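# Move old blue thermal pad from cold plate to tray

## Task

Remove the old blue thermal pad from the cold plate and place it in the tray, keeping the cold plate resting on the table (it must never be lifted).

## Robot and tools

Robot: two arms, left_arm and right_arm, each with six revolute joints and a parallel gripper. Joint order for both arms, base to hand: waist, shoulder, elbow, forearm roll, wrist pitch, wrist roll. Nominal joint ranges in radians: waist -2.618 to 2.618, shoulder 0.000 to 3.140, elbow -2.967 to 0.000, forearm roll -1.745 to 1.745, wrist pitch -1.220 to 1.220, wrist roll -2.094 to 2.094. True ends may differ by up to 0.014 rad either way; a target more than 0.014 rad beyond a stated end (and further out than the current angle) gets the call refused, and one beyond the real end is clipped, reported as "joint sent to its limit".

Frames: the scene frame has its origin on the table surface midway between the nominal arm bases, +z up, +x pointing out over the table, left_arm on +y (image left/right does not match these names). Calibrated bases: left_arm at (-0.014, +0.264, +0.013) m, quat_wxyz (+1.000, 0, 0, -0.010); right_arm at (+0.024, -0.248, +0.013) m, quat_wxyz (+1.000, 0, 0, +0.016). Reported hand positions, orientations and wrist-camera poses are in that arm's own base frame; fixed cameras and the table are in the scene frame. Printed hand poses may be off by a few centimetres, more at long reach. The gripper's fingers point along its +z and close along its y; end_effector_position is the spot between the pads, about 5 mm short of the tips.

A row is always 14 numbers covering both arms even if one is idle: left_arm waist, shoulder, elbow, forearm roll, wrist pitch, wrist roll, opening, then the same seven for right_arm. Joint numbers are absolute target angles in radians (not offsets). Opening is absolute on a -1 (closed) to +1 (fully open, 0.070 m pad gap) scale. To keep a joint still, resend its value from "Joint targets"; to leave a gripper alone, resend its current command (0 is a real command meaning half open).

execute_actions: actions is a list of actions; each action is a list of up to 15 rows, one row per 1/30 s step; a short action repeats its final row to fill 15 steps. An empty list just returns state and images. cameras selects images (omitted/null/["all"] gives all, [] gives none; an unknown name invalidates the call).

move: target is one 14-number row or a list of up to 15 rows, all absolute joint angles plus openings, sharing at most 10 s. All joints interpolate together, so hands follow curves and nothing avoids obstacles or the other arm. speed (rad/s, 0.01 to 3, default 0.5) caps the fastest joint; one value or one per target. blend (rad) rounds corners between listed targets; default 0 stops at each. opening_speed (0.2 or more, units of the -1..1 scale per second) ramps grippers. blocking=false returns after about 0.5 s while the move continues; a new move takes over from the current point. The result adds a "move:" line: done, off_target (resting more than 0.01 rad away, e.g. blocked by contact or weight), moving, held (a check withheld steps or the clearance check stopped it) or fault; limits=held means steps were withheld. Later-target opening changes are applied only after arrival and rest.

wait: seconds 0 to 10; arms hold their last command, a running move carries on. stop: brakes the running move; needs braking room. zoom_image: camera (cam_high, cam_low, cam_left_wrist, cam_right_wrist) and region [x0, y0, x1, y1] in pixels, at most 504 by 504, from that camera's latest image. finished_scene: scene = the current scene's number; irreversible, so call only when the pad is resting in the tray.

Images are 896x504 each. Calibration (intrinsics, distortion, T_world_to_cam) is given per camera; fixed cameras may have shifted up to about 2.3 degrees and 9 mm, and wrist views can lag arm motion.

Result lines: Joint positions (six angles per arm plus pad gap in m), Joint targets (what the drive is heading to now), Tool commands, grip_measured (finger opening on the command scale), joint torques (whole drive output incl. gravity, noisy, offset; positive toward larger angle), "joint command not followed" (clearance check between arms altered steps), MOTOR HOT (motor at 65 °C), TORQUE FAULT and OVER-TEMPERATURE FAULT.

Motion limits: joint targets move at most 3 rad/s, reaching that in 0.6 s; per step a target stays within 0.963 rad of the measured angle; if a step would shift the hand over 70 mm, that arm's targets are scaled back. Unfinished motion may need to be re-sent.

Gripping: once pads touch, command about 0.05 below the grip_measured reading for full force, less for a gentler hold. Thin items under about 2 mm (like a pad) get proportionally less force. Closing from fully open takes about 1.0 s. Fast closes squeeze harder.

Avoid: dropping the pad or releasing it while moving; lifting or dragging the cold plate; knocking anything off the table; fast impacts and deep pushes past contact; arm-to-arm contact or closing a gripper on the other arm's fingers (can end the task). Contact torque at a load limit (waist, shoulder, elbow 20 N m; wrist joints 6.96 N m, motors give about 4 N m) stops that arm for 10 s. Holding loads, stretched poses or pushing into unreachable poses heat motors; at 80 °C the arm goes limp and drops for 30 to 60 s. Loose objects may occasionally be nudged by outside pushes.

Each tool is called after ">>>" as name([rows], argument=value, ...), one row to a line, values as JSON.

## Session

>>> execute_actions(actions=[])

Scene clock: 0.00 s.
left_arm: end_effector_position=(+0.3578, -0.1827, +0.1401) grip_measured=+0.98 end_effector_quat_wxyz=(+0.380, +0.113, +0.916, -0.055) | right_arm: end_effector_position=(+0.4704, -0.1670, +0.2069) grip_measured=+1.00 end_effector_quat_wxyz=(+0.438, +0.418, +0.786, -0.125)
Joint positions: left_arm=[-0.601 1.519 -0.89 0.733 0.356 -0.961 0.069] | right_arm=[-0.123 1.785 -1.395 -0.926 0.654 1.437 0.07]
Joint torques (N m): no reading
Joint targets: left_arm=[-0.601 1.519 -0.890 0.733 0.356 -0.961] | right_arm=[-0.123 1.785 -1.395 -0.926 0.654 1.437]
Tool commands: left_gripper/opening=+1.0 right_gripper/opening=+1.0
camera_calibration:
cam_left_wrist: T_world_to_cam=[[-0.235077, -0.971975, 0.00200438, -0.0898673], [-0.959656, 0.231769, -0.159198, 0.404988], [0.154272, -0.0393473, -0.987245, 0.198994], [0, 0, 0, 1]] pos_world=[0.336824, -0.173383, 0.261109]
cam_right_wrist: T_world_to_cam=[[-0.774306, -0.612139, -0.160429, 0.294172], [-0.550452, 0.77659, -0.306447, 0.451949], [0.312175, -0.148976, -0.938271, 0.148234], [0, 0, 0, 1]] pos_world=[0.43028, -0.148822, 0.324776]

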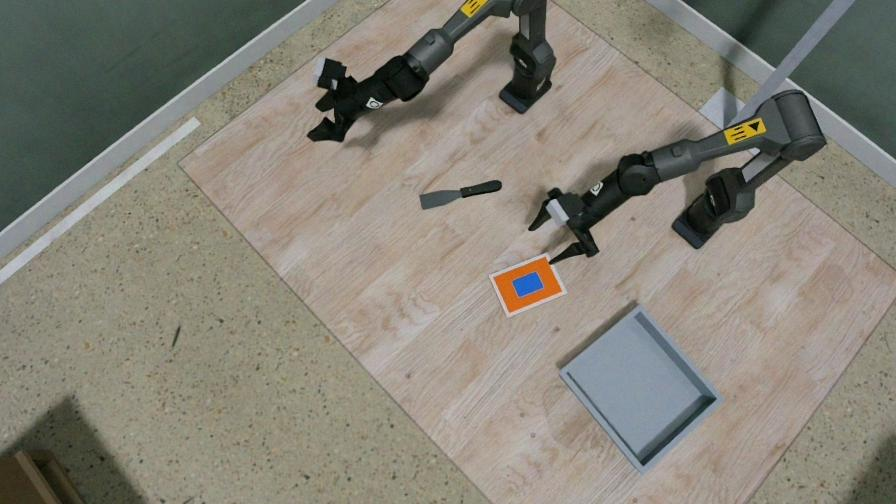

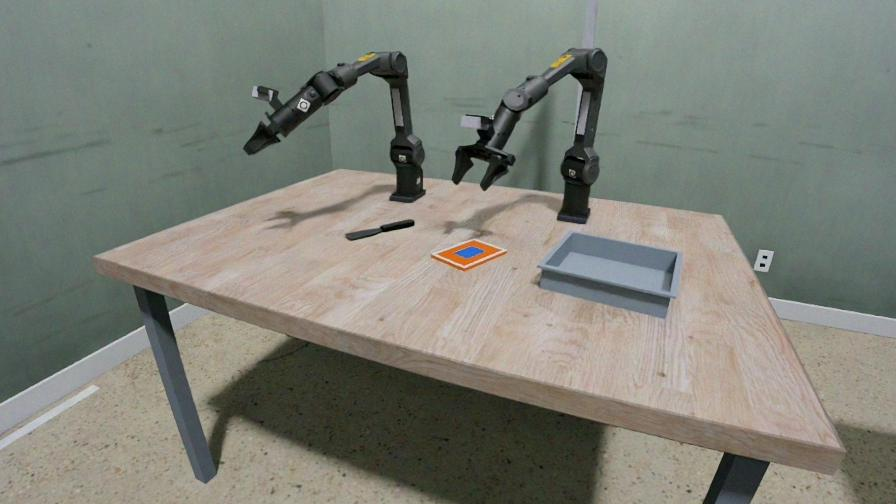

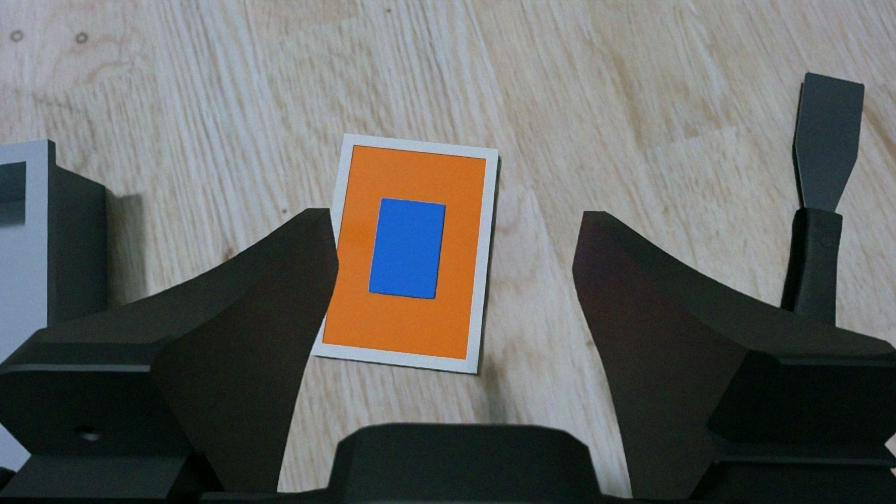

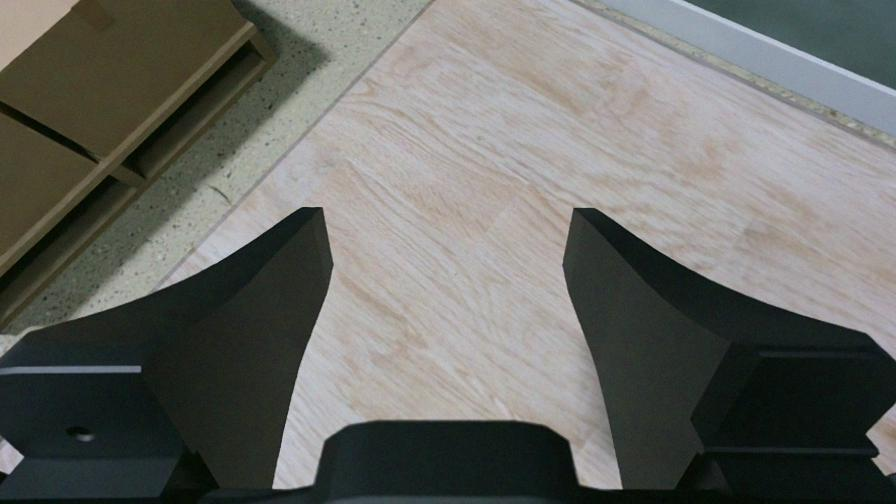

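>>> move(target=[-0.396, 2.1017, -1.6244, 0.0, 1.1808, -1.6213, 1.0, 0.389, 2.0391, -1.1501, 1.3389, 0.728, -2.0586, -1.0], speed=0.9)

Scene clock: 70.80 s.
left_arm: end_effector_position=(+0.3841, -0.1608, +0.0501) grip_measured=+0.98 end_effector_quat_wxyz=(+0.000, -0.575, +0.818, +0.000) | right_arm: end_effector_position=(+0.3556, +0.3009, +0.0503) grip_measured=-1.00 end_effector_quat_wxyz=(+0.324, -0.582, +0.694, +0.271)
Joint positions: left_arm=[-0.396 2.102 -1.624 0 1.181 -1.621 0.069] | right_arm=[0.389 2.039 -1.15 1.34 0.727 -2.059 0]
Joint torques (N m): left_arm=[0.69 -12.31 -4.02 0.21 -0.19 -0.1] | right_arm=[-0.92 -10.85 -4.15 0.55 0.45 0.14]
Joint targets: left_arm=[-0.396 2.102 -1.624 0.000 1.181 -1.621] | right_arm=[0.389 2.039 -1.150 1.339 0.728 -2.059]
move: done
camera_calibration:
cam_left_wrist: T_world_to_cam=[[0.941401, -0.336742, -0.0192212, -0.410922], [-0.261904, -0.765715, 0.587441, -0.0549678], [-0.212534, -0.547983, -0.809039, 0.157071], [0, 0, 0, 1]] pos_world=[0.405829, -0.0943921, 0.151469]
cam_right_wrist: T_world_to_cam=[[0.982893, -0.183812, 0.01156, -0.295798], [-0.174938, -0.951386, -0.2535, 0.361117], [0.0575943, 0.247141, -0.967266, 0.0796778], [0, 0, 0, 1]] pos_world=[0.349322, 0.269498, 0.172032]

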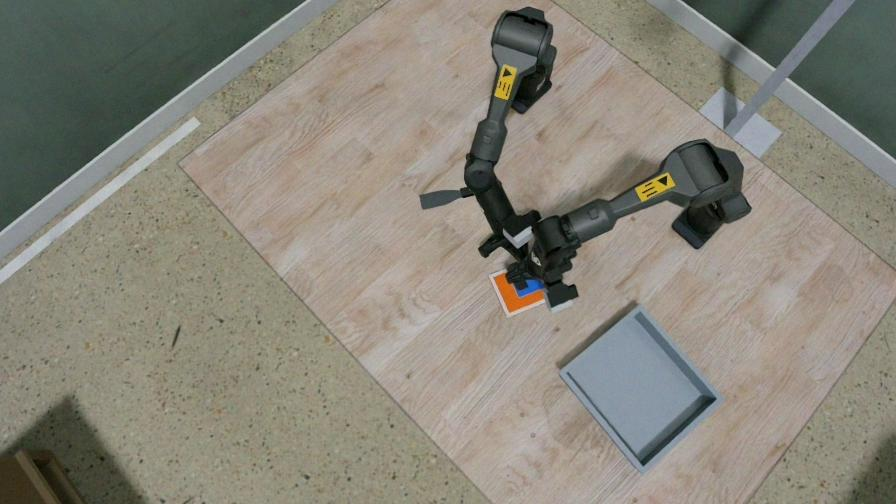

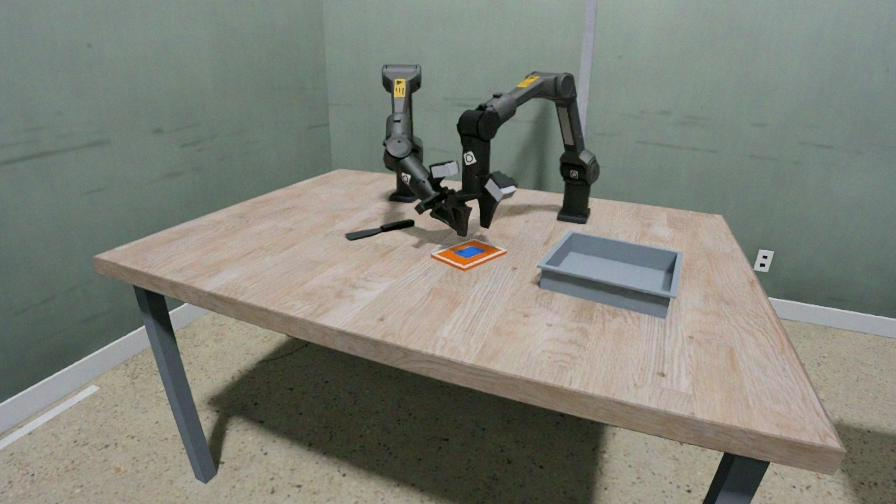

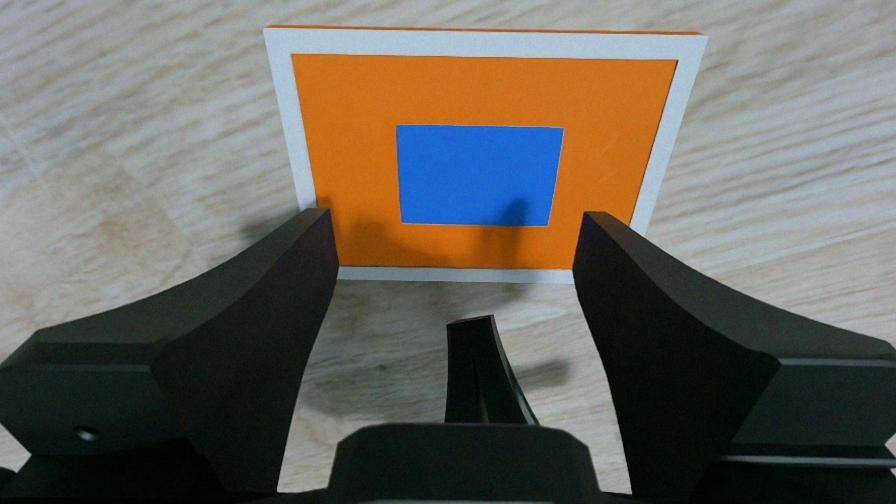

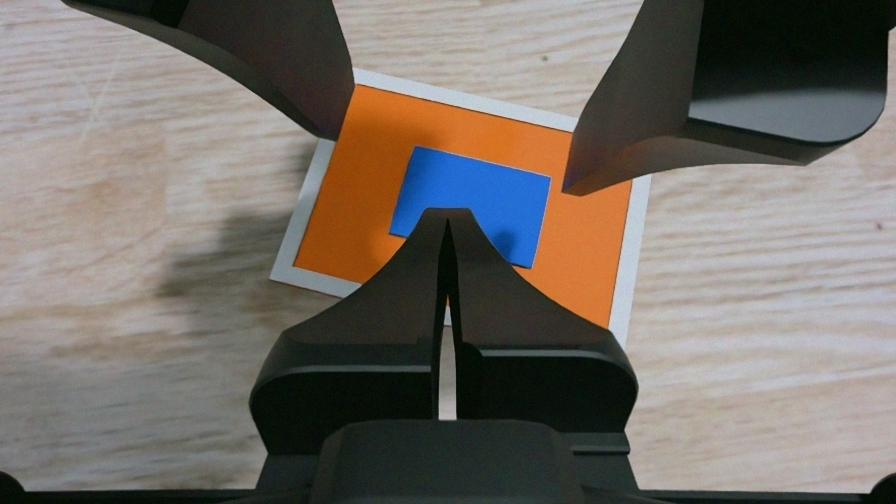

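>>> move(target=[-0.4003, 2.1862, -1.5973, 0.0, 1.0692, -1.601, 1.0, 0.389, 2.0391, -1.1501, 1.3389, 0.728, -2.0586, -1.0], speed=0.2, cameras=["cam_left_wrist", "cam_right_wrist"])

Scene clock: 91.53 s.
left_arm: end_effector_position=(+0.3911, -0.1655, +0.0073) grip_measured=+0.98 end_effector_quat_wxyz=(-0.001, -0.565, +0.825, +0.001) | right_arm: end_effector_position=(+0.3556, +0.3009, +0.0503) grip_measured=-1.00 end_effector_quat_wxyz=(+0.324, -0.582, +0.694, +0.271)
Joint positions: left_arm=[-0.4 2.188 -1.597 0 1.069 -1.601 0.069] | right_arm=[0.389 2.039 -1.15 1.34 0.727 -2.059 0]
Joint torques (N m): left_arm=[-0.31 -14.14 -3.65 0.11 0.01 -0.06] | right_arm=[-1.27 -11.69 -4.19 0.85 0.48 0.06]
Joint targets: left_arm=[-0.400 2.186 -1.597 0.000 1.069 -1.601] | right_arm=[0.389 2.039 -1.150 1.339 0.728 -2.059]
move: done
camera_calibration:
cam_left_wrist: T_world_to_cam=[[0.933093, -0.359041, -0.0206744, -0.420258], [-0.279275, -0.759615, 0.587358, -0.0238539], [-0.22659, -0.542286, -0.809063, 0.127861], [0, 0, 0, 1]] pos_world=[0.414451, -0.0996724, 0.10877]
cam_right_wrist: T_world_to_cam=[[0.982893, -0.183812, 0.01156, -0.295798], [-0.174938, -0.951386, -0.2535, 0.361117], [0.0575943, 0.247141, -0.967266, 0.0796778], [0, 0, 0, 1]] pos_world=[0.349322, 0.269498, 0.172032]
Images, in order (width x height): cam_left_wrist 896x504, cam_right_wrist 896x504.

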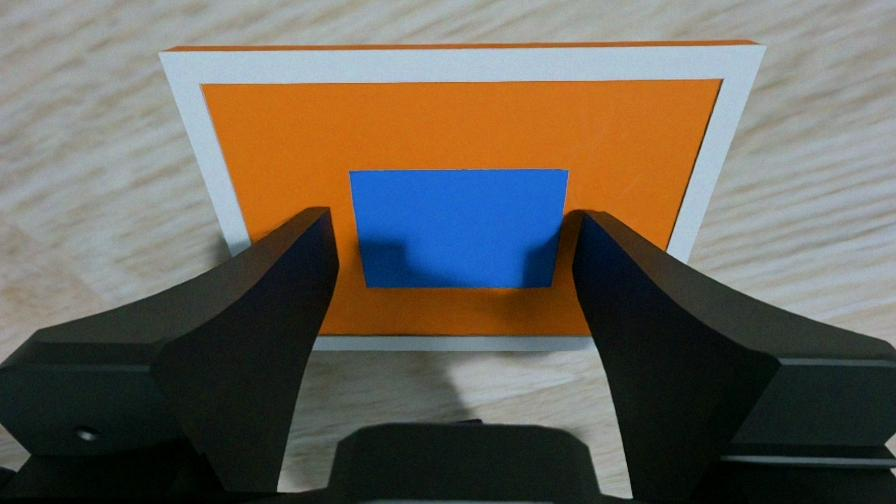

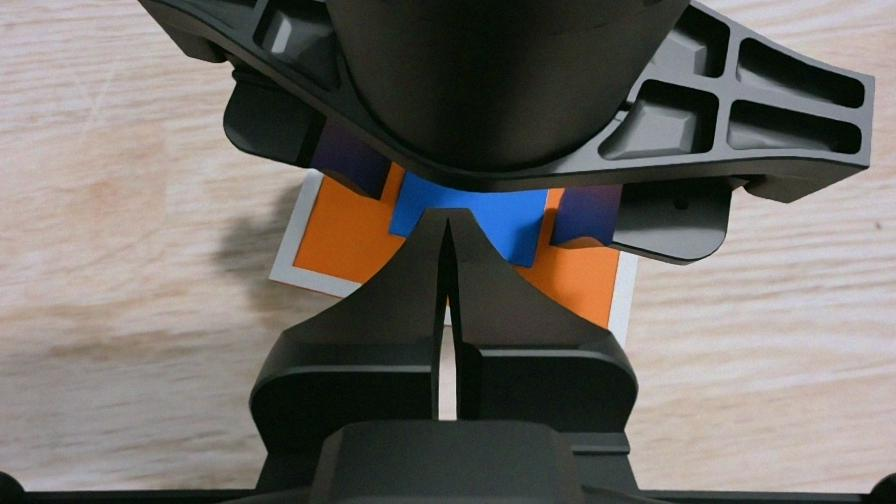

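>>> move([
  [-0.4003, 2.1962, -1.5874, 0.0, 1.0493, -1.601, 1.0, 0.389, 2.0391, -1.1501, 1.3389, 0.728, -2.0586, -1.0],
  [-0.4003, 2.1962, -1.5874, 0.0, 1.0493, -1.601, 0.6, 0.389, 2.0391, -1.1501, 1.3389, 0.728, -2.0586, -1.0],
], speed=0.03, opening_speed=0.4, cameras=["cam_left_wrist", "cam_right_wrist"])

Scene clock: 104.07 s.
left_arm: end_effector_position=(+0.3914, -0.1656, +0.0022) grip_measured=+0.60 end_effector_quat_wxyz=(+0.000, -0.565, +0.825, +0.000) | right_arm: end_effector_position=(+0.3556, +0.3009, +0.0503) grip_measured=-1.00 end_effector_quat_wxyz=(+0.324, -0.582, +0.694, +0.271)
Joint positions: left_arm=[-0.4 2.195 -1.588 0 1.05 -1.601 0.056] | right_arm=[0.389 2.039 -1.15 1.34 0.727 -2.059 0]
Joint torques (N m): left_arm=[1.01 -7.03 -2.47 0.06 -1.29 -0.18] | right_arm=[-1.27 -11.49 -4.54 0.76 0.4 -0.02]
Joint targets: left_arm=[-0.400 2.196 -1.587 0.000 1.049 -1.601] | right_arm=[0.389 2.039 -1.150 1.339 0.728 -2.059]
move: done
camera_calibration:
cam_left_wrist: T_world_to_cam=[[0.933144, -0.359051, -0.0180075, -0.420754], [-0.280705, -0.758992, 0.587482, -0.0201279], [-0.224604, -0.543151, -0.809037, 0.122762], [0, 0, 0, 1]] pos_world=[0.414547, -0.099671, 0.103567]
cam_right_wrist: T_world_to_cam=[[0.982893, -0.183812, 0.01156, -0.295798], [-0.174938, -0.951386, -0.2535, 0.361117], [0.0575943, 0.247141, -0.967266, 0.0796778], [0, 0, 0, 1]] pos_world=[0.349322, 0.269498, 0.172032]
Images, in order (width x height): cam_left_wrist 896x504, cam_right_wrist 896x504.

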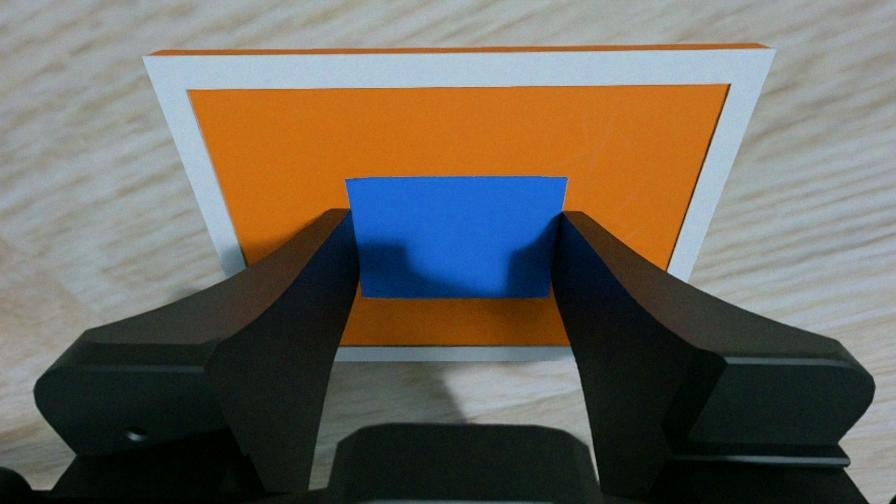

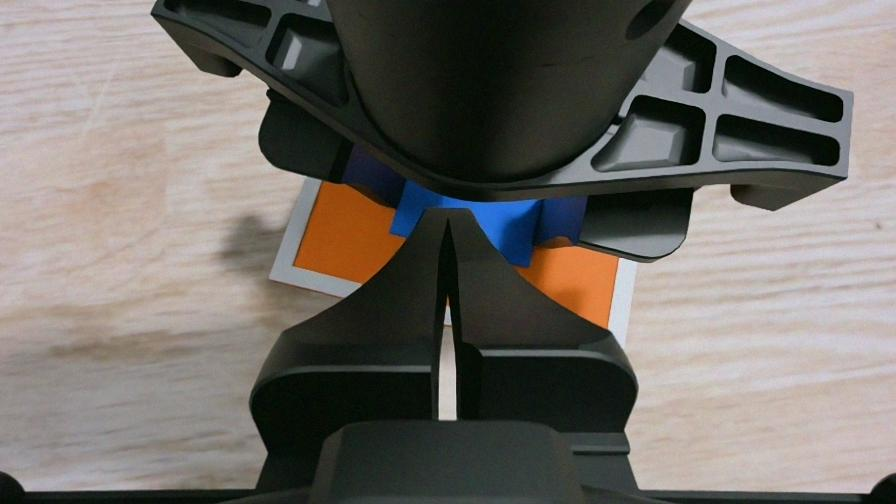

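>>> move(target=[-0.4003, 2.1962, -1.5874, 0.0, 1.0493, -1.601, 0.35, 0.389, 2.0391, -1.1501, 1.3389, 0.728, -2.0586, -1.0], speed=0.03, opening_speed=0.3, cameras=["cam_left_wrist", "cam_right_wrist"])

>>> zoom_image(camera="cam_left_wrist", region=[300, 150, 620, 330])

Scene clock: 111.60 s.
left_arm: end_effector_position=(+0.3913, -0.1656, +0.0018) grip_measured=+0.37 end_effector_quat_wxyz=(+0.000, -0.565, +0.825, +0.000) | right_arm: end_effector_position=(+0.3556, +0.3009, +0.0503) grip_measured=-1.00 end_effector_quat_wxyz=(+0.324, -0.582, +0.694, +0.271)
Joint positions: left_arm=[-0.4 2.196 -1.588 0 1.05 -1.601 0.048] | right_arm=[0.389 2.039 -1.15 1.34 0.727 -2.059 0]
Joint torques (N m): left_arm=[0.89 -3.93 -2.42 0.05 -1.72 -0.17] | right_arm=[-1.26 -11.4 -4.74 0.7 0.35 -0.06]
Joint targets: left_arm=[-0.400 2.196 -1.587 0.000 1.049 -1.601] | right_arm=[0.389 2.039 -1.150 1.339 0.728 -2.059]
move: done
camera_calibration:
cam_left_wrist: T_world_to_cam=[[0.933124, -0.359063, -0.0188095, -0.420673], [-0.280292, -0.759187, 0.587427, -0.0200784], [-0.225204, -0.54287, -0.809058, 0.122718], [0, 0, 0, 1]] pos_world=[0.414548, -0.0996715, 0.103168]
cam_right_wrist: T_world_to_cam=[[0.982893, -0.183812, 0.01156, -0.295798], [-0.174938, -0.951386, -0.2535, 0.361117], [0.0575943, 0.247141, -0.967266, 0.0796778], [0, 0, 0, 1]] pos_world=[0.349322, 0.269498, 0.172032]
Images, in order (width x height): cam_left_wrist 896x504, cam_right_wrist 896x504.

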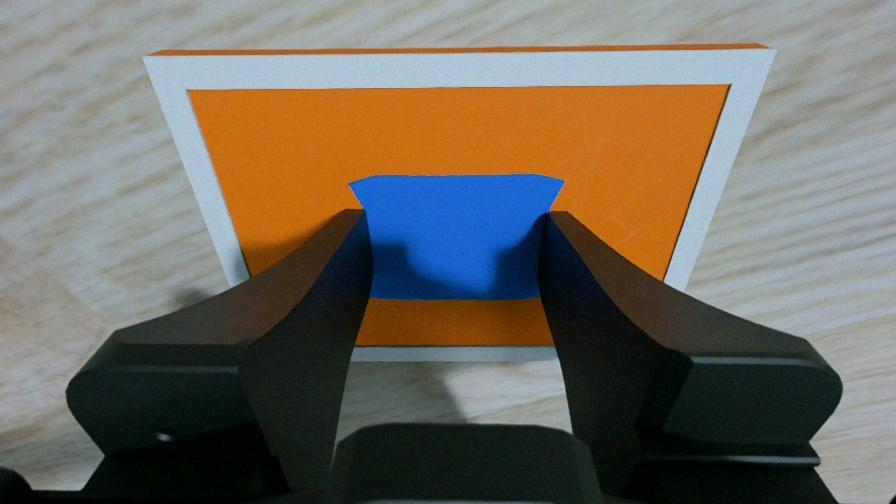

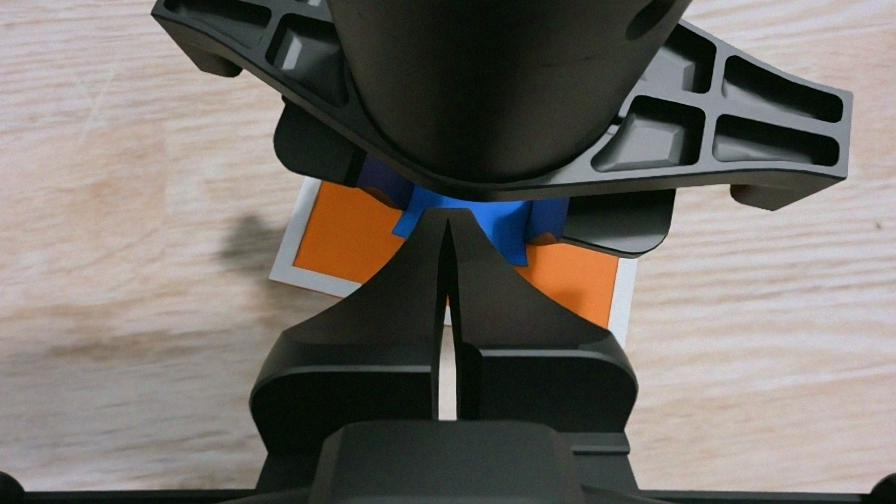

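Scaled by 1.575 from the camera's 896x504 image, which has a finer 1280x720 frame.

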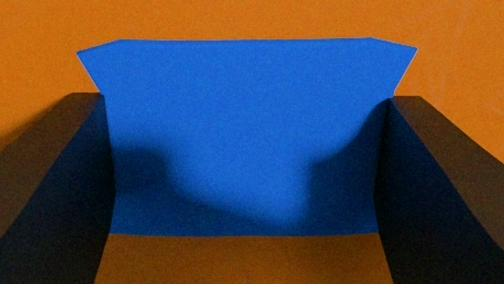

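>>> move([
  [-0.4003, 2.1947, -1.5889, 0.0, 1.0523, -1.601, 0.35, 0.389, 2.0391, -1.1501, 1.3389, 0.728, -2.0586, -1.0],
  [-0.4003, 2.1947, -1.5889, 0.0, 1.0523, -1.601, 0.0, 0.389, 2.0391, -1.1501, 1.3389, 0.728, -2.0586, -1.0],
], speed=0.03, opening_speed=0.3, cameras=["cam_left_wrist", "cam_right_wrist"])

>>> zoom_image(camera="cam_left_wrist", region=[300, 150, 620, 330])

Scene clock: 131.67 s.
left_arm: end_effector_position=(+0.3910, -0.1655, +0.0020) grip_measured=+0.02 end_effector_quat_wxyz=(-0.001, -0.565, +0.825, +0.001) | right_arm: end_effector_position=(+0.3556, +0.3009, +0.0503) grip_measured=-1.00 end_effector_quat_wxyz=(+0.324, -0.582, +0.694, +0.271)
Joint positions: left_arm=[-0.4 2.196 -1.588 0 1.052 -1.601 0.036] | right_arm=[0.389 2.039 -1.15 1.34 0.727 -2.059 0]
Joint torques (N m): left_arm=[0.73 -12.65 -3.65 0.1 -0.69 -0.1] | right_arm=[-1.27 -11.06 -4.86 0.54 0.3 -0.09]
Joint targets: left_arm=[-0.400 2.195 -1.589 0.000 1.052 -1.601] | right_arm=[0.389 2.039 -1.150 1.339 0.728 -2.059]
move: done
camera_calibration:
cam_left_wrist: T_world_to_cam=[[0.933098, -0.359019, -0.0208044, -0.420355], [-0.27918, -0.759634, 0.58738, -0.0207844], [-0.226684, -0.542275, -0.809044, 0.123612], [0, 0, 0, 1]] pos_world=[0.414451, -0.0996724, 0.10347]
cam_right_wrist: T_world_to_cam=[[0.982893, -0.183812, 0.01156, -0.295798], [-0.174938, -0.951386, -0.2535, 0.361117], [0.0575943, 0.247141, -0.967266, 0.0796778], [0, 0, 0, 1]] pos_world=[0.349322, 0.269498, 0.172032]
Images, in order (width x height): cam_left_wrist 896x504, cam_right_wrist 896x504.

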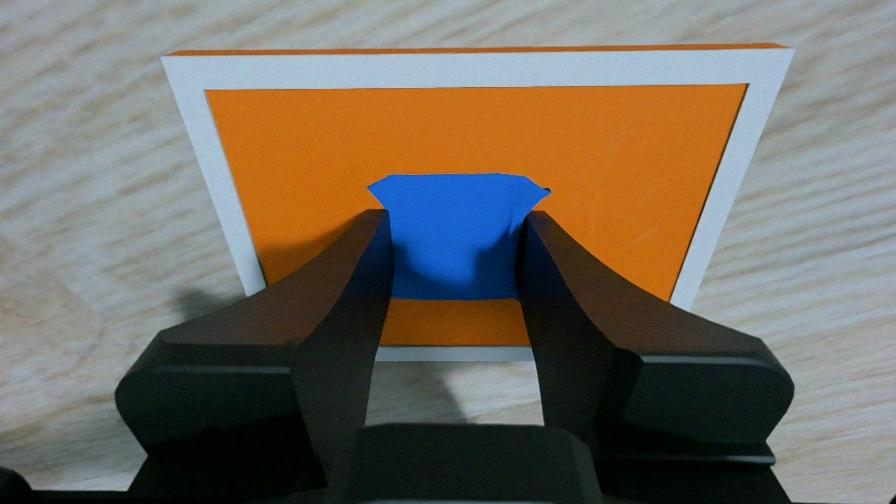

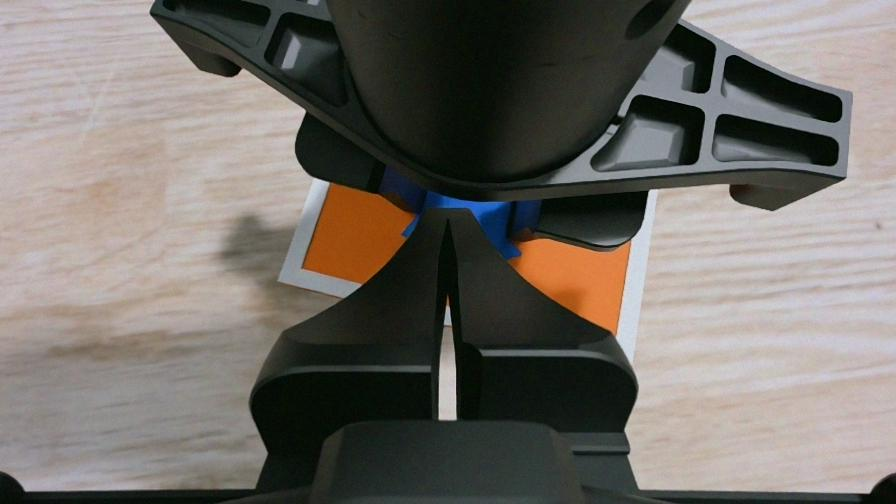

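Scaled by 1.575 from the camera's 896x504 image, which has a finer 1280x720 frame.

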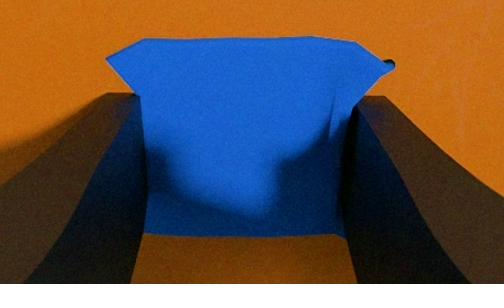

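>>> move(target=[-0.4003, 2.1952, -1.5884, 0.0, 1.0513, -1.601, -0.5, 0.389, 2.0391, -1.1501, 1.3389, 0.728, -2.0586, -1.0], speed=0.03, opening_speed=0.3, cameras=["cam_left_wrist", "cam_right_wrist"])

>>> zoom_image(camera="cam_left_wrist", region=[300, 150, 620, 330])

Scene clock: 144.37 s.
left_arm: end_effector_position=(+0.3918, -0.1658, +0.0039) grip_measured=-0.48 end_effector_quat_wxyz=(+0.001, -0.565, +0.825, -0.001) | right_arm: end_effector_position=(+0.3556, +0.3009, +0.0503) grip_measured=-1.00 end_effector_quat_wxyz=(+0.324, -0.582, +0.694, +0.271)
Joint positions: left_arm=[-0.4 2.193 -1.591 0 1.053 -1.601 0.018] | right_arm=[0.389 2.039 -1.15 1.34 0.727 -2.059 0]
Joint torques (N m): left_arm=[0.62 3.77 3.19 0.1 0.23 -0.06] | right_arm=[-1.26 -10.85 -4.75 0.58 0.33 -0.09]
Joint targets: left_arm=[-0.400 2.195 -1.588 0.000 1.051 -1.601] | right_arm=[0.389 2.039 -1.150 1.339 0.728 -2.059]
move: done
camera_calibration:
cam_left_wrist: T_world_to_cam=[[0.933169, -0.359068, -0.0163021, -0.421229], [-0.281643, -0.758626, 0.587507, -0.0206938], [-0.223322, -0.543651, -0.809055, 0.123569], [0, 0, 0, 1]] pos_world=[0.414845, -0.0997703, 0.105265]
cam_right_wrist: T_world_to_cam=[[0.982893, -0.183812, 0.01156, -0.295798], [-0.174938, -0.951386, -0.2535, 0.361117], [0.0575943, 0.247141, -0.967266, 0.0796778], [0, 0, 0, 1]] pos_world=[0.349322, 0.269498, 0.172032]
Images, in order (width x height): cam_left_wrist 896x504, cam_right_wrist 896x504.

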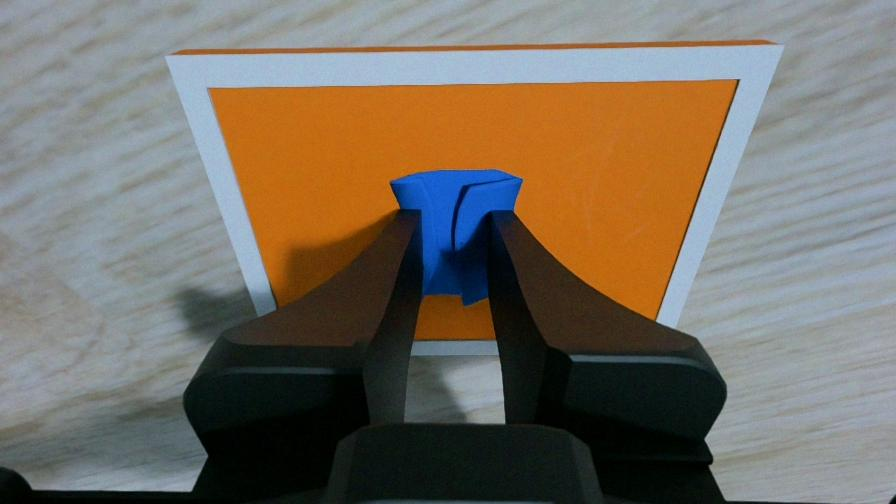

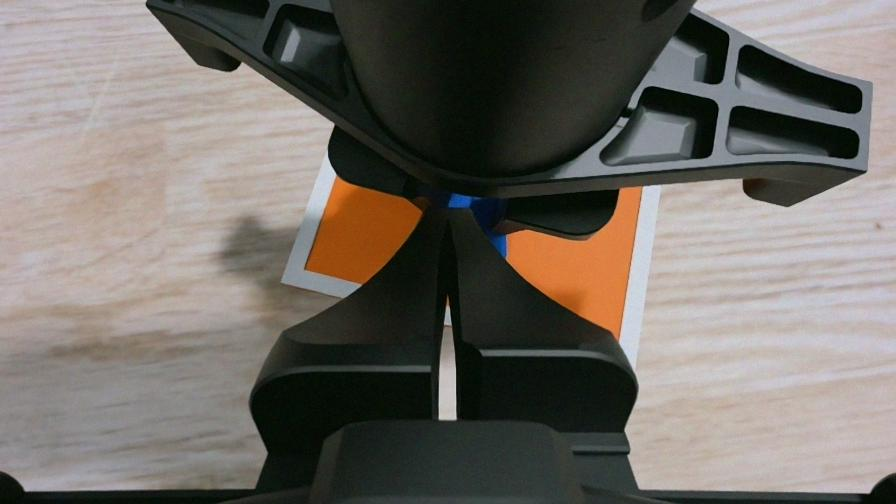

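Scaled by 1.575 from the camera's 896x504 image, which has a finer 1280x720 frame.

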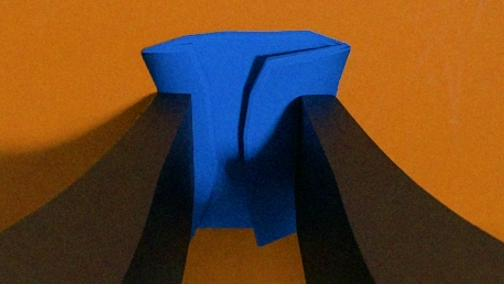

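>>> move([
  [-0.4003, 2.1932, -1.5903, 0.0, 1.0553, -1.601, -0.5, 0.389, 2.0391, -1.1501, 1.3389, 0.728, -2.0586, -1.0],
  [-0.4003, 2.1932, -1.5903, 0.0, 1.0553, -1.601, -0.75, 0.389, 2.0391, -1.1501, 1.3389, 0.728, -2.0586, -1.0],
], speed=0.03, opening_speed=0.3, cameras=["cam_left_wrist", "cam_right_wrist"])

>>> zoom_image(camera="cam_left_wrist", region=[300, 150, 620, 330])

Scene clock: 154.23 s.
left_arm: end_effector_position=(+0.3910, -0.1655, +0.0041) grip_measured=-0.74 end_effector_quat_wxyz=(+0.000, -0.565, +0.825, +0.000) | right_arm: end_effector_position=(+0.3556, +0.3009, +0.0503) grip_measured=-1.00 end_effector_quat_wxyz=(+0.324, -0.582, +0.694, +0.271)
Joint positions: left_arm=[-0.4 2.192 -1.59 0 1.056 -1.601 0.009] | right_arm=[0.389 2.039 -1.15 1.34 0.727 -2.059 0]
Joint torques (N m): left_arm=[0.54 3.5 2.65 0.1 0.66 -0.01] | right_arm=[-1.25 -10.73 -4.67 0.62 0.36 -0.09]
Joint targets: left_arm=[-0.400 2.193 -1.590 0.000 1.055 -1.601] | right_arm=[0.389 2.039 -1.150 1.339 0.728 -2.059]
move: done
camera_calibration:
cam_left_wrist: T_world_to_cam=[[0.933094, -0.359106, -0.0194316, -0.420334], [-0.279991, -0.759309, 0.587413, -0.0215453], [-0.225698, -0.542671, -0.809054, 0.124813], [0, 0, 0, 1]] pos_world=[0.414349, -0.0995717, 0.105469]
cam_right_wrist: T_world_to_cam=[[0.982893, -0.183812, 0.01156, -0.295798], [-0.174938, -0.951386, -0.2535, 0.361117], [0.0575943, 0.247141, -0.967266, 0.0796778], [0, 0, 0, 1]] pos_world=[0.349322, 0.269498, 0.172032]
Images, in order (width x height): cam_left_wrist 896x504, cam_right_wrist 896x504.

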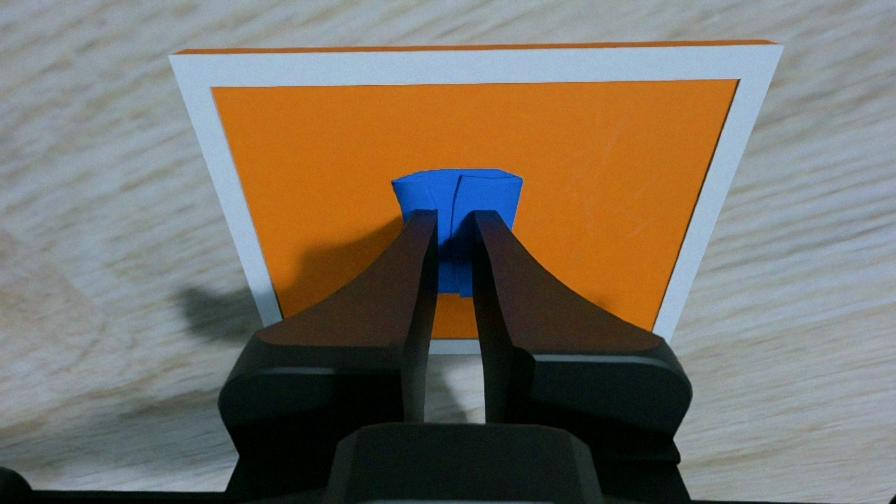

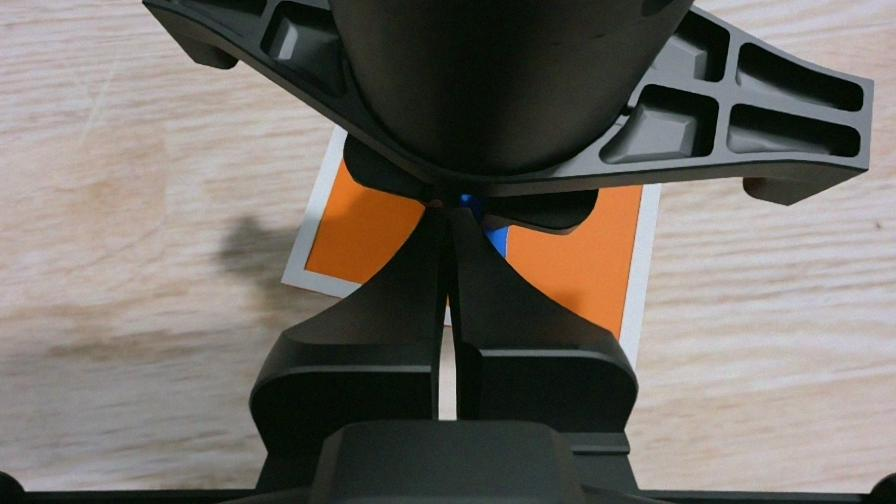

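Scaled by 1.575 from the camera's 896x504 image, which has a finer 1280x720 frame.

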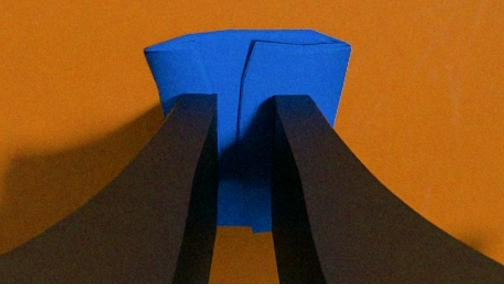

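>>> move(target=[-0.4003, 2.1816, -1.6018, 0.0, 1.0785, -1.601, -0.75, 0.389, 2.0391, -1.1501, 1.3389, 0.728, -2.0586, -1.0], speed=0.04, cameras=["cam_left_wrist", "cam_low"])

>>> zoom_image(camera="cam_left_wrist", region=[300, 150, 620, 330])

Scene clock: 172.30 s.
left_arm: end_effector_position=(+0.3906, -0.1653, +0.0101) grip_measured=-0.75 end_effector_quat_wxyz=(-0.001, -0.565, +0.825, +0.002) | right_arm: end_effector_position=(+0.3554, +0.3010, +0.0504) grip_measured=-1.00 end_effector_quat_wxyz=(+0.324, -0.583, +0.694, +0.272)
Joint positions: left_arm=[-0.4 2.184 -1.601 0 1.079 -1.601 0.009] | right_arm=[0.389 2.039 -1.15 1.34 0.728 -2.059 0]
Joint torques (N m): left_arm=[0.35 -13.14 -3.95 0.05 -0.19 -0.02] | right_arm=[-1.24 -10.57 -4.51 0.7 0.28 -0.09]
Joint targets: left_arm=[-0.400 2.182 -1.602 0.000 1.079 -1.601] | right_arm=[0.389 2.039 -1.150 1.339 0.728 -2.059]
move: done
camera_calibration:
cam_left_wrist: T_world_to_cam=[[0.933037, -0.359068, -0.0226146, -0.419653], [-0.278253, -0.760029, 0.587309, -0.025908], [-0.228071, -0.541688, -0.809047, 0.130705], [0, 0, 0, 1]] pos_world=[0.414153, -0.0995733, 0.111472]
Images, in order (width x height): cam_low 896x504, cam_left_wrist 896x504.

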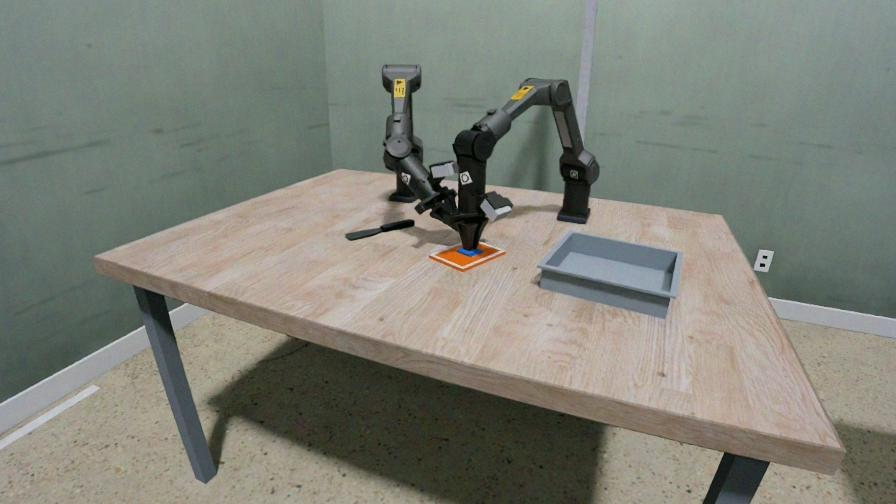

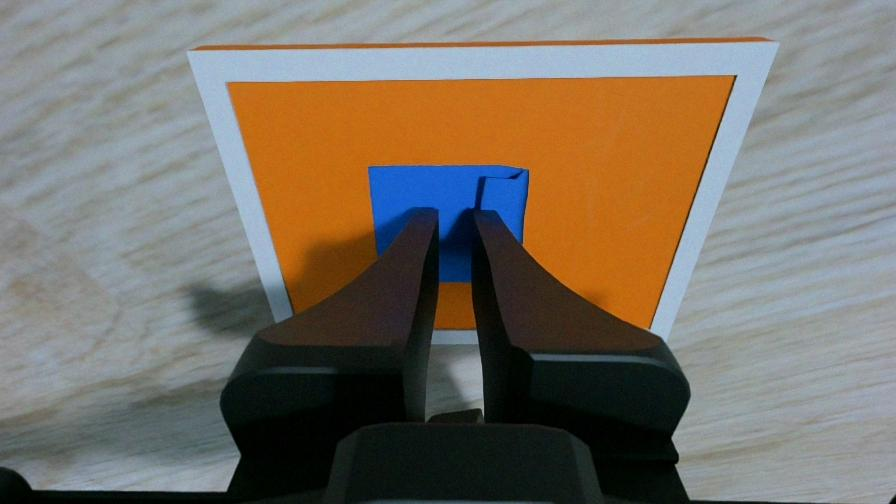

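Scaled by 1.575 from the camera's 896x504 image, which has a finer 1280x720 frame.

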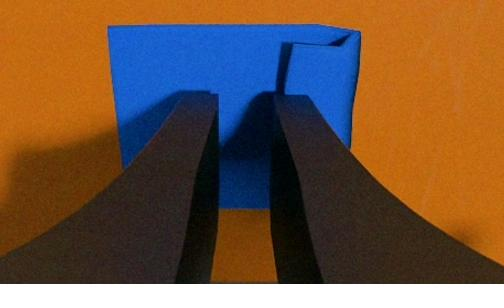

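>>> move([
  [-0.4003, 2.1524, -1.6303, 0.0, 1.1359, -1.601, 1.0, 0.15, 2.0391, -1.1501, 1.3389, 0.728, -2.0586, -1.0],
  [-0.4047, 2.0977, -1.533, 0.0, 1.0933, -0.0347, 1.0, 0.15, 2.0391, -1.1501, 1.3389, 0.728, -2.0586, -1.0],
  [-0.4047, 2.1329, -1.4934, 0.0, 1.0185, -0.0347, 1.0, 0.15, 2.0391, -1.1501, 1.3389, 0.728, -2.0586, -1.0],
], speed=[0.3, 0.8, 0.1], blend=[0.02, 0.02, 0], opening_speed=2.0, cameras=["cam_left_wrist", "cam_right_wrist"])

Scene clock: 229.20 s.
left_arm: end_effector_position=(+0.3752, -0.1607, +0.0066) grip_measured=+0.98 end_effector_quat_wxyz=(+0.000, +0.184, +0.983, +0.000) | right_arm: end_effector_position=(+0.4166, +0.2083, +0.0504) grip_measured=-1.00 end_effector_quat_wxyz=(+0.354, -0.496, +0.759, +0.231)
Joint positions: left_arm=[-0.405 2.133 -1.493 0 1.018 -0.034 0.069] | right_arm=[0.15 2.039 -1.15 1.34 0.728 -2.059 0]
Joint torques (N m): left_arm=[-0.32 -11.88 -3.31 -0.02 -0.06 -0.24] | right_arm=[-0.03 -11.32 -4.05 0.81 0.47 -0.09]
Joint targets: left_arm=[-0.405 2.133 -1.493 0.000 1.019 -0.035] | right_arm=[0.150 2.039 -1.150 1.339 0.728 -2.059]
move: done
camera_calibration:
cam_left_wrist: T_world_to_cam=[[-0.359982, -0.932774, -0.0186033, -0.0108095], [-0.759204, 0.281291, 0.586928, 0.323146], [-0.542238, 0.225407, -0.809425, 0.368079], [0, 0, 0, 1]] pos_world=[0.441029, -0.183949, 0.108068]
cam_right_wrist: T_world_to_cam=[[0.911702, -0.410705, 0.010973, -0.295763], [-0.394717, -0.882998, -0.253994, 0.361003], [0.114006, 0.227236, -0.967143, 0.079817], [0, 0, 0, 1]] pos_world=[0.403042, 0.179156, 0.172133]
Images, in order (width x height): cam_left_wrist 896x504, cam_right_wrist 896x504.

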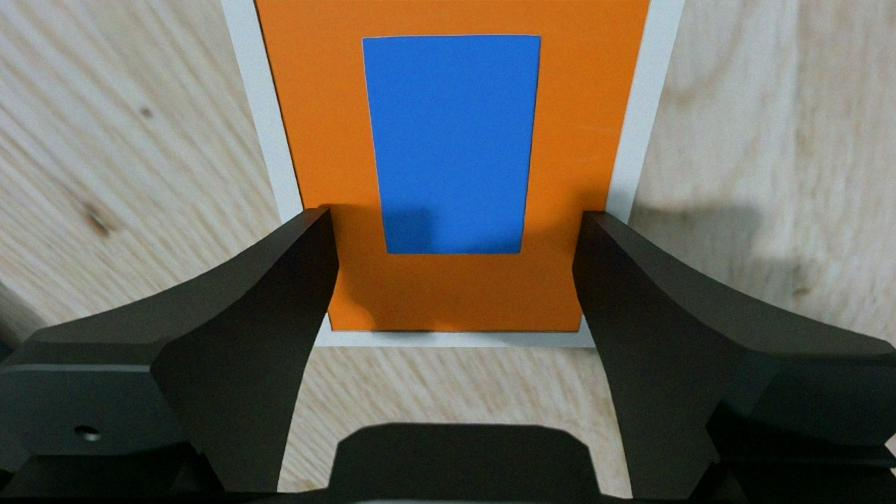

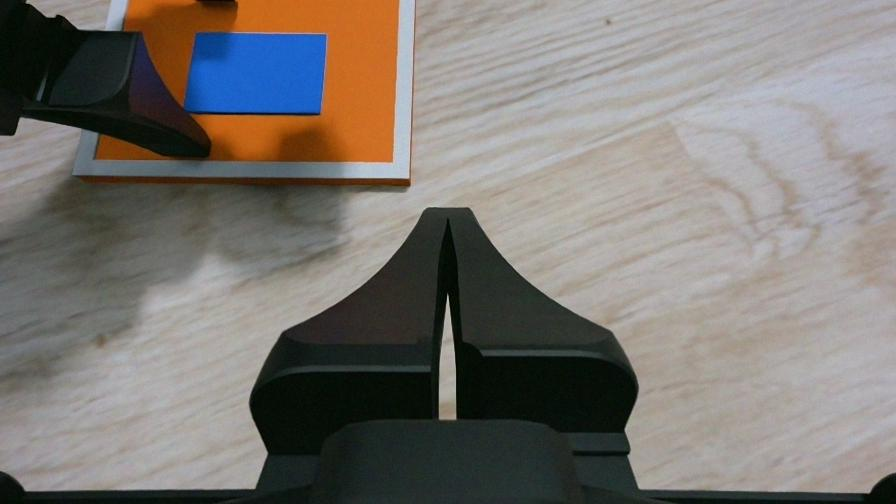

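>>> move([
  [-0.4047, 2.1408, -1.4862, 0.0, 1.0035, -0.0347, 0.9, 0.15, 2.0391, -1.1501, 1.3389, 0.728, -2.0586, -1.0],
  [-0.4047, 2.1408, -1.4862, 0.0, 1.0035, -0.0347, -0.15, 0.15, 2.0391, -1.1501, 1.3389, 0.728, -2.0586, -1.0],
], speed=0.04, opening_speed=0.6, cameras=["cam_left_wrist", "cam_right_wrist"])

>>> zoom_image(camera="cam_left_wrist", region=[300, 20, 620, 330])

Scene clock: 239.23 s.
left_arm: end_effector_position=(+0.3751, -0.1605, +0.0021) grip_measured=-0.14 end_effector_quat_wxyz=(+0.000, +0.184, +0.983, +0.000) | right_arm: end_effector_position=(+0.4166, +0.2083, +0.0504) grip_measured=-1.00 end_effector_quat_wxyz=(+0.354, -0.496, +0.759, +0.231)
Joint positions: left_arm=[-0.405 2.141 -1.487 0.001 1.004 -0.034 0.03] | right_arm=[0.15 2.039 -1.15 1.34 0.728 -2.059 0]
Joint torques (N m): left_arm=[0.64 -8 -2.3 -0.02 -0.89 -0.2] | right_arm=[-0.03 -11.2 -4.04 0.77 0.33 -0.09]
Joint targets: left_arm=[-0.405 2.141 -1.486 0.000 1.003 -0.035] | right_arm=[0.150 2.039 -1.150 1.339 0.728 -2.059]
move: done
camera_calibration:
cam_left_wrist: T_world_to_cam=[[-0.360467, -0.93257, -0.0194086, -0.0105615], [-0.758843, 0.28109, 0.587491, 0.325592], [-0.542421, 0.226499, -0.808998, 0.364594], [0, 0, 0, 1]] pos_world=[0.44103, -0.18395, 0.103469]
cam_right_wrist: T_world_to_cam=[[0.911702, -0.410705, 0.010973, -0.295763], [-0.394717, -0.882998, -0.253994, 0.361003], [0.114006, 0.227236, -0.967143, 0.079817], [0, 0, 0, 1]] pos_world=[0.403042, 0.179156, 0.172133]
Images, in order (width x height): cam_left_wrist 896x504, cam_right_wrist 896x504.

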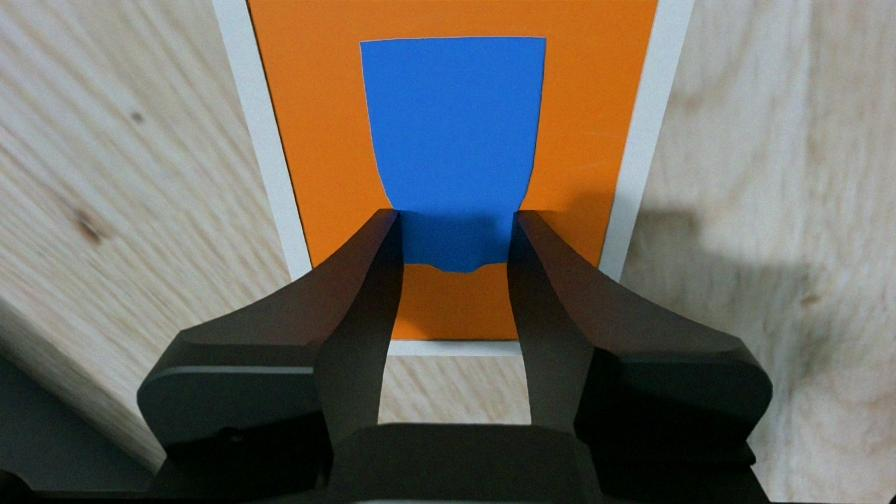

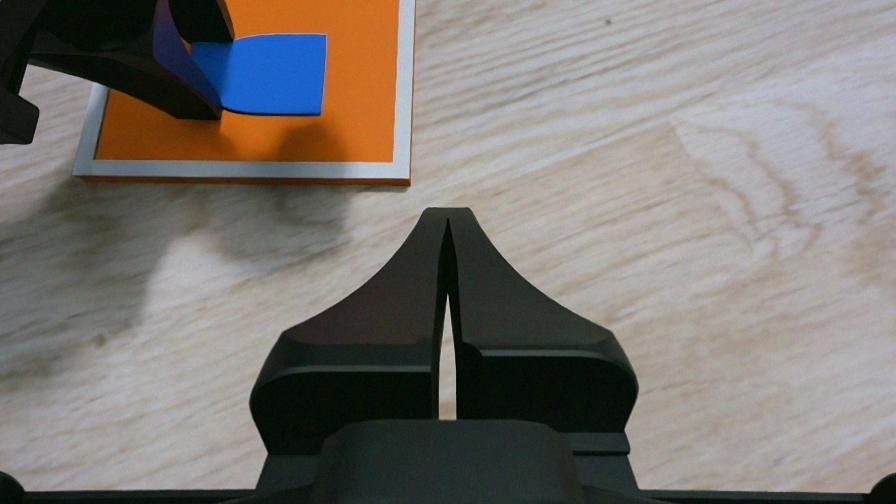

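Scaled by 1.575 from the camera's 896x504 image, which has a finer 1280x720 frame.

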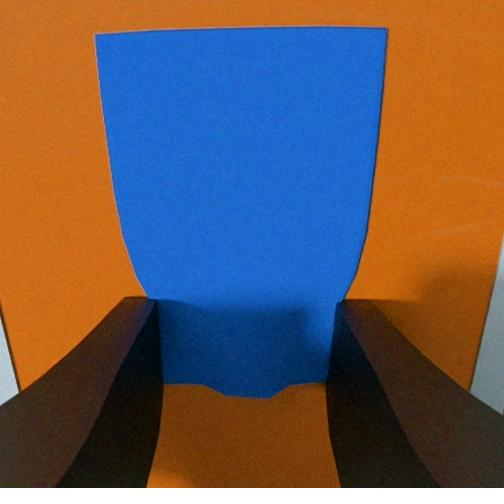

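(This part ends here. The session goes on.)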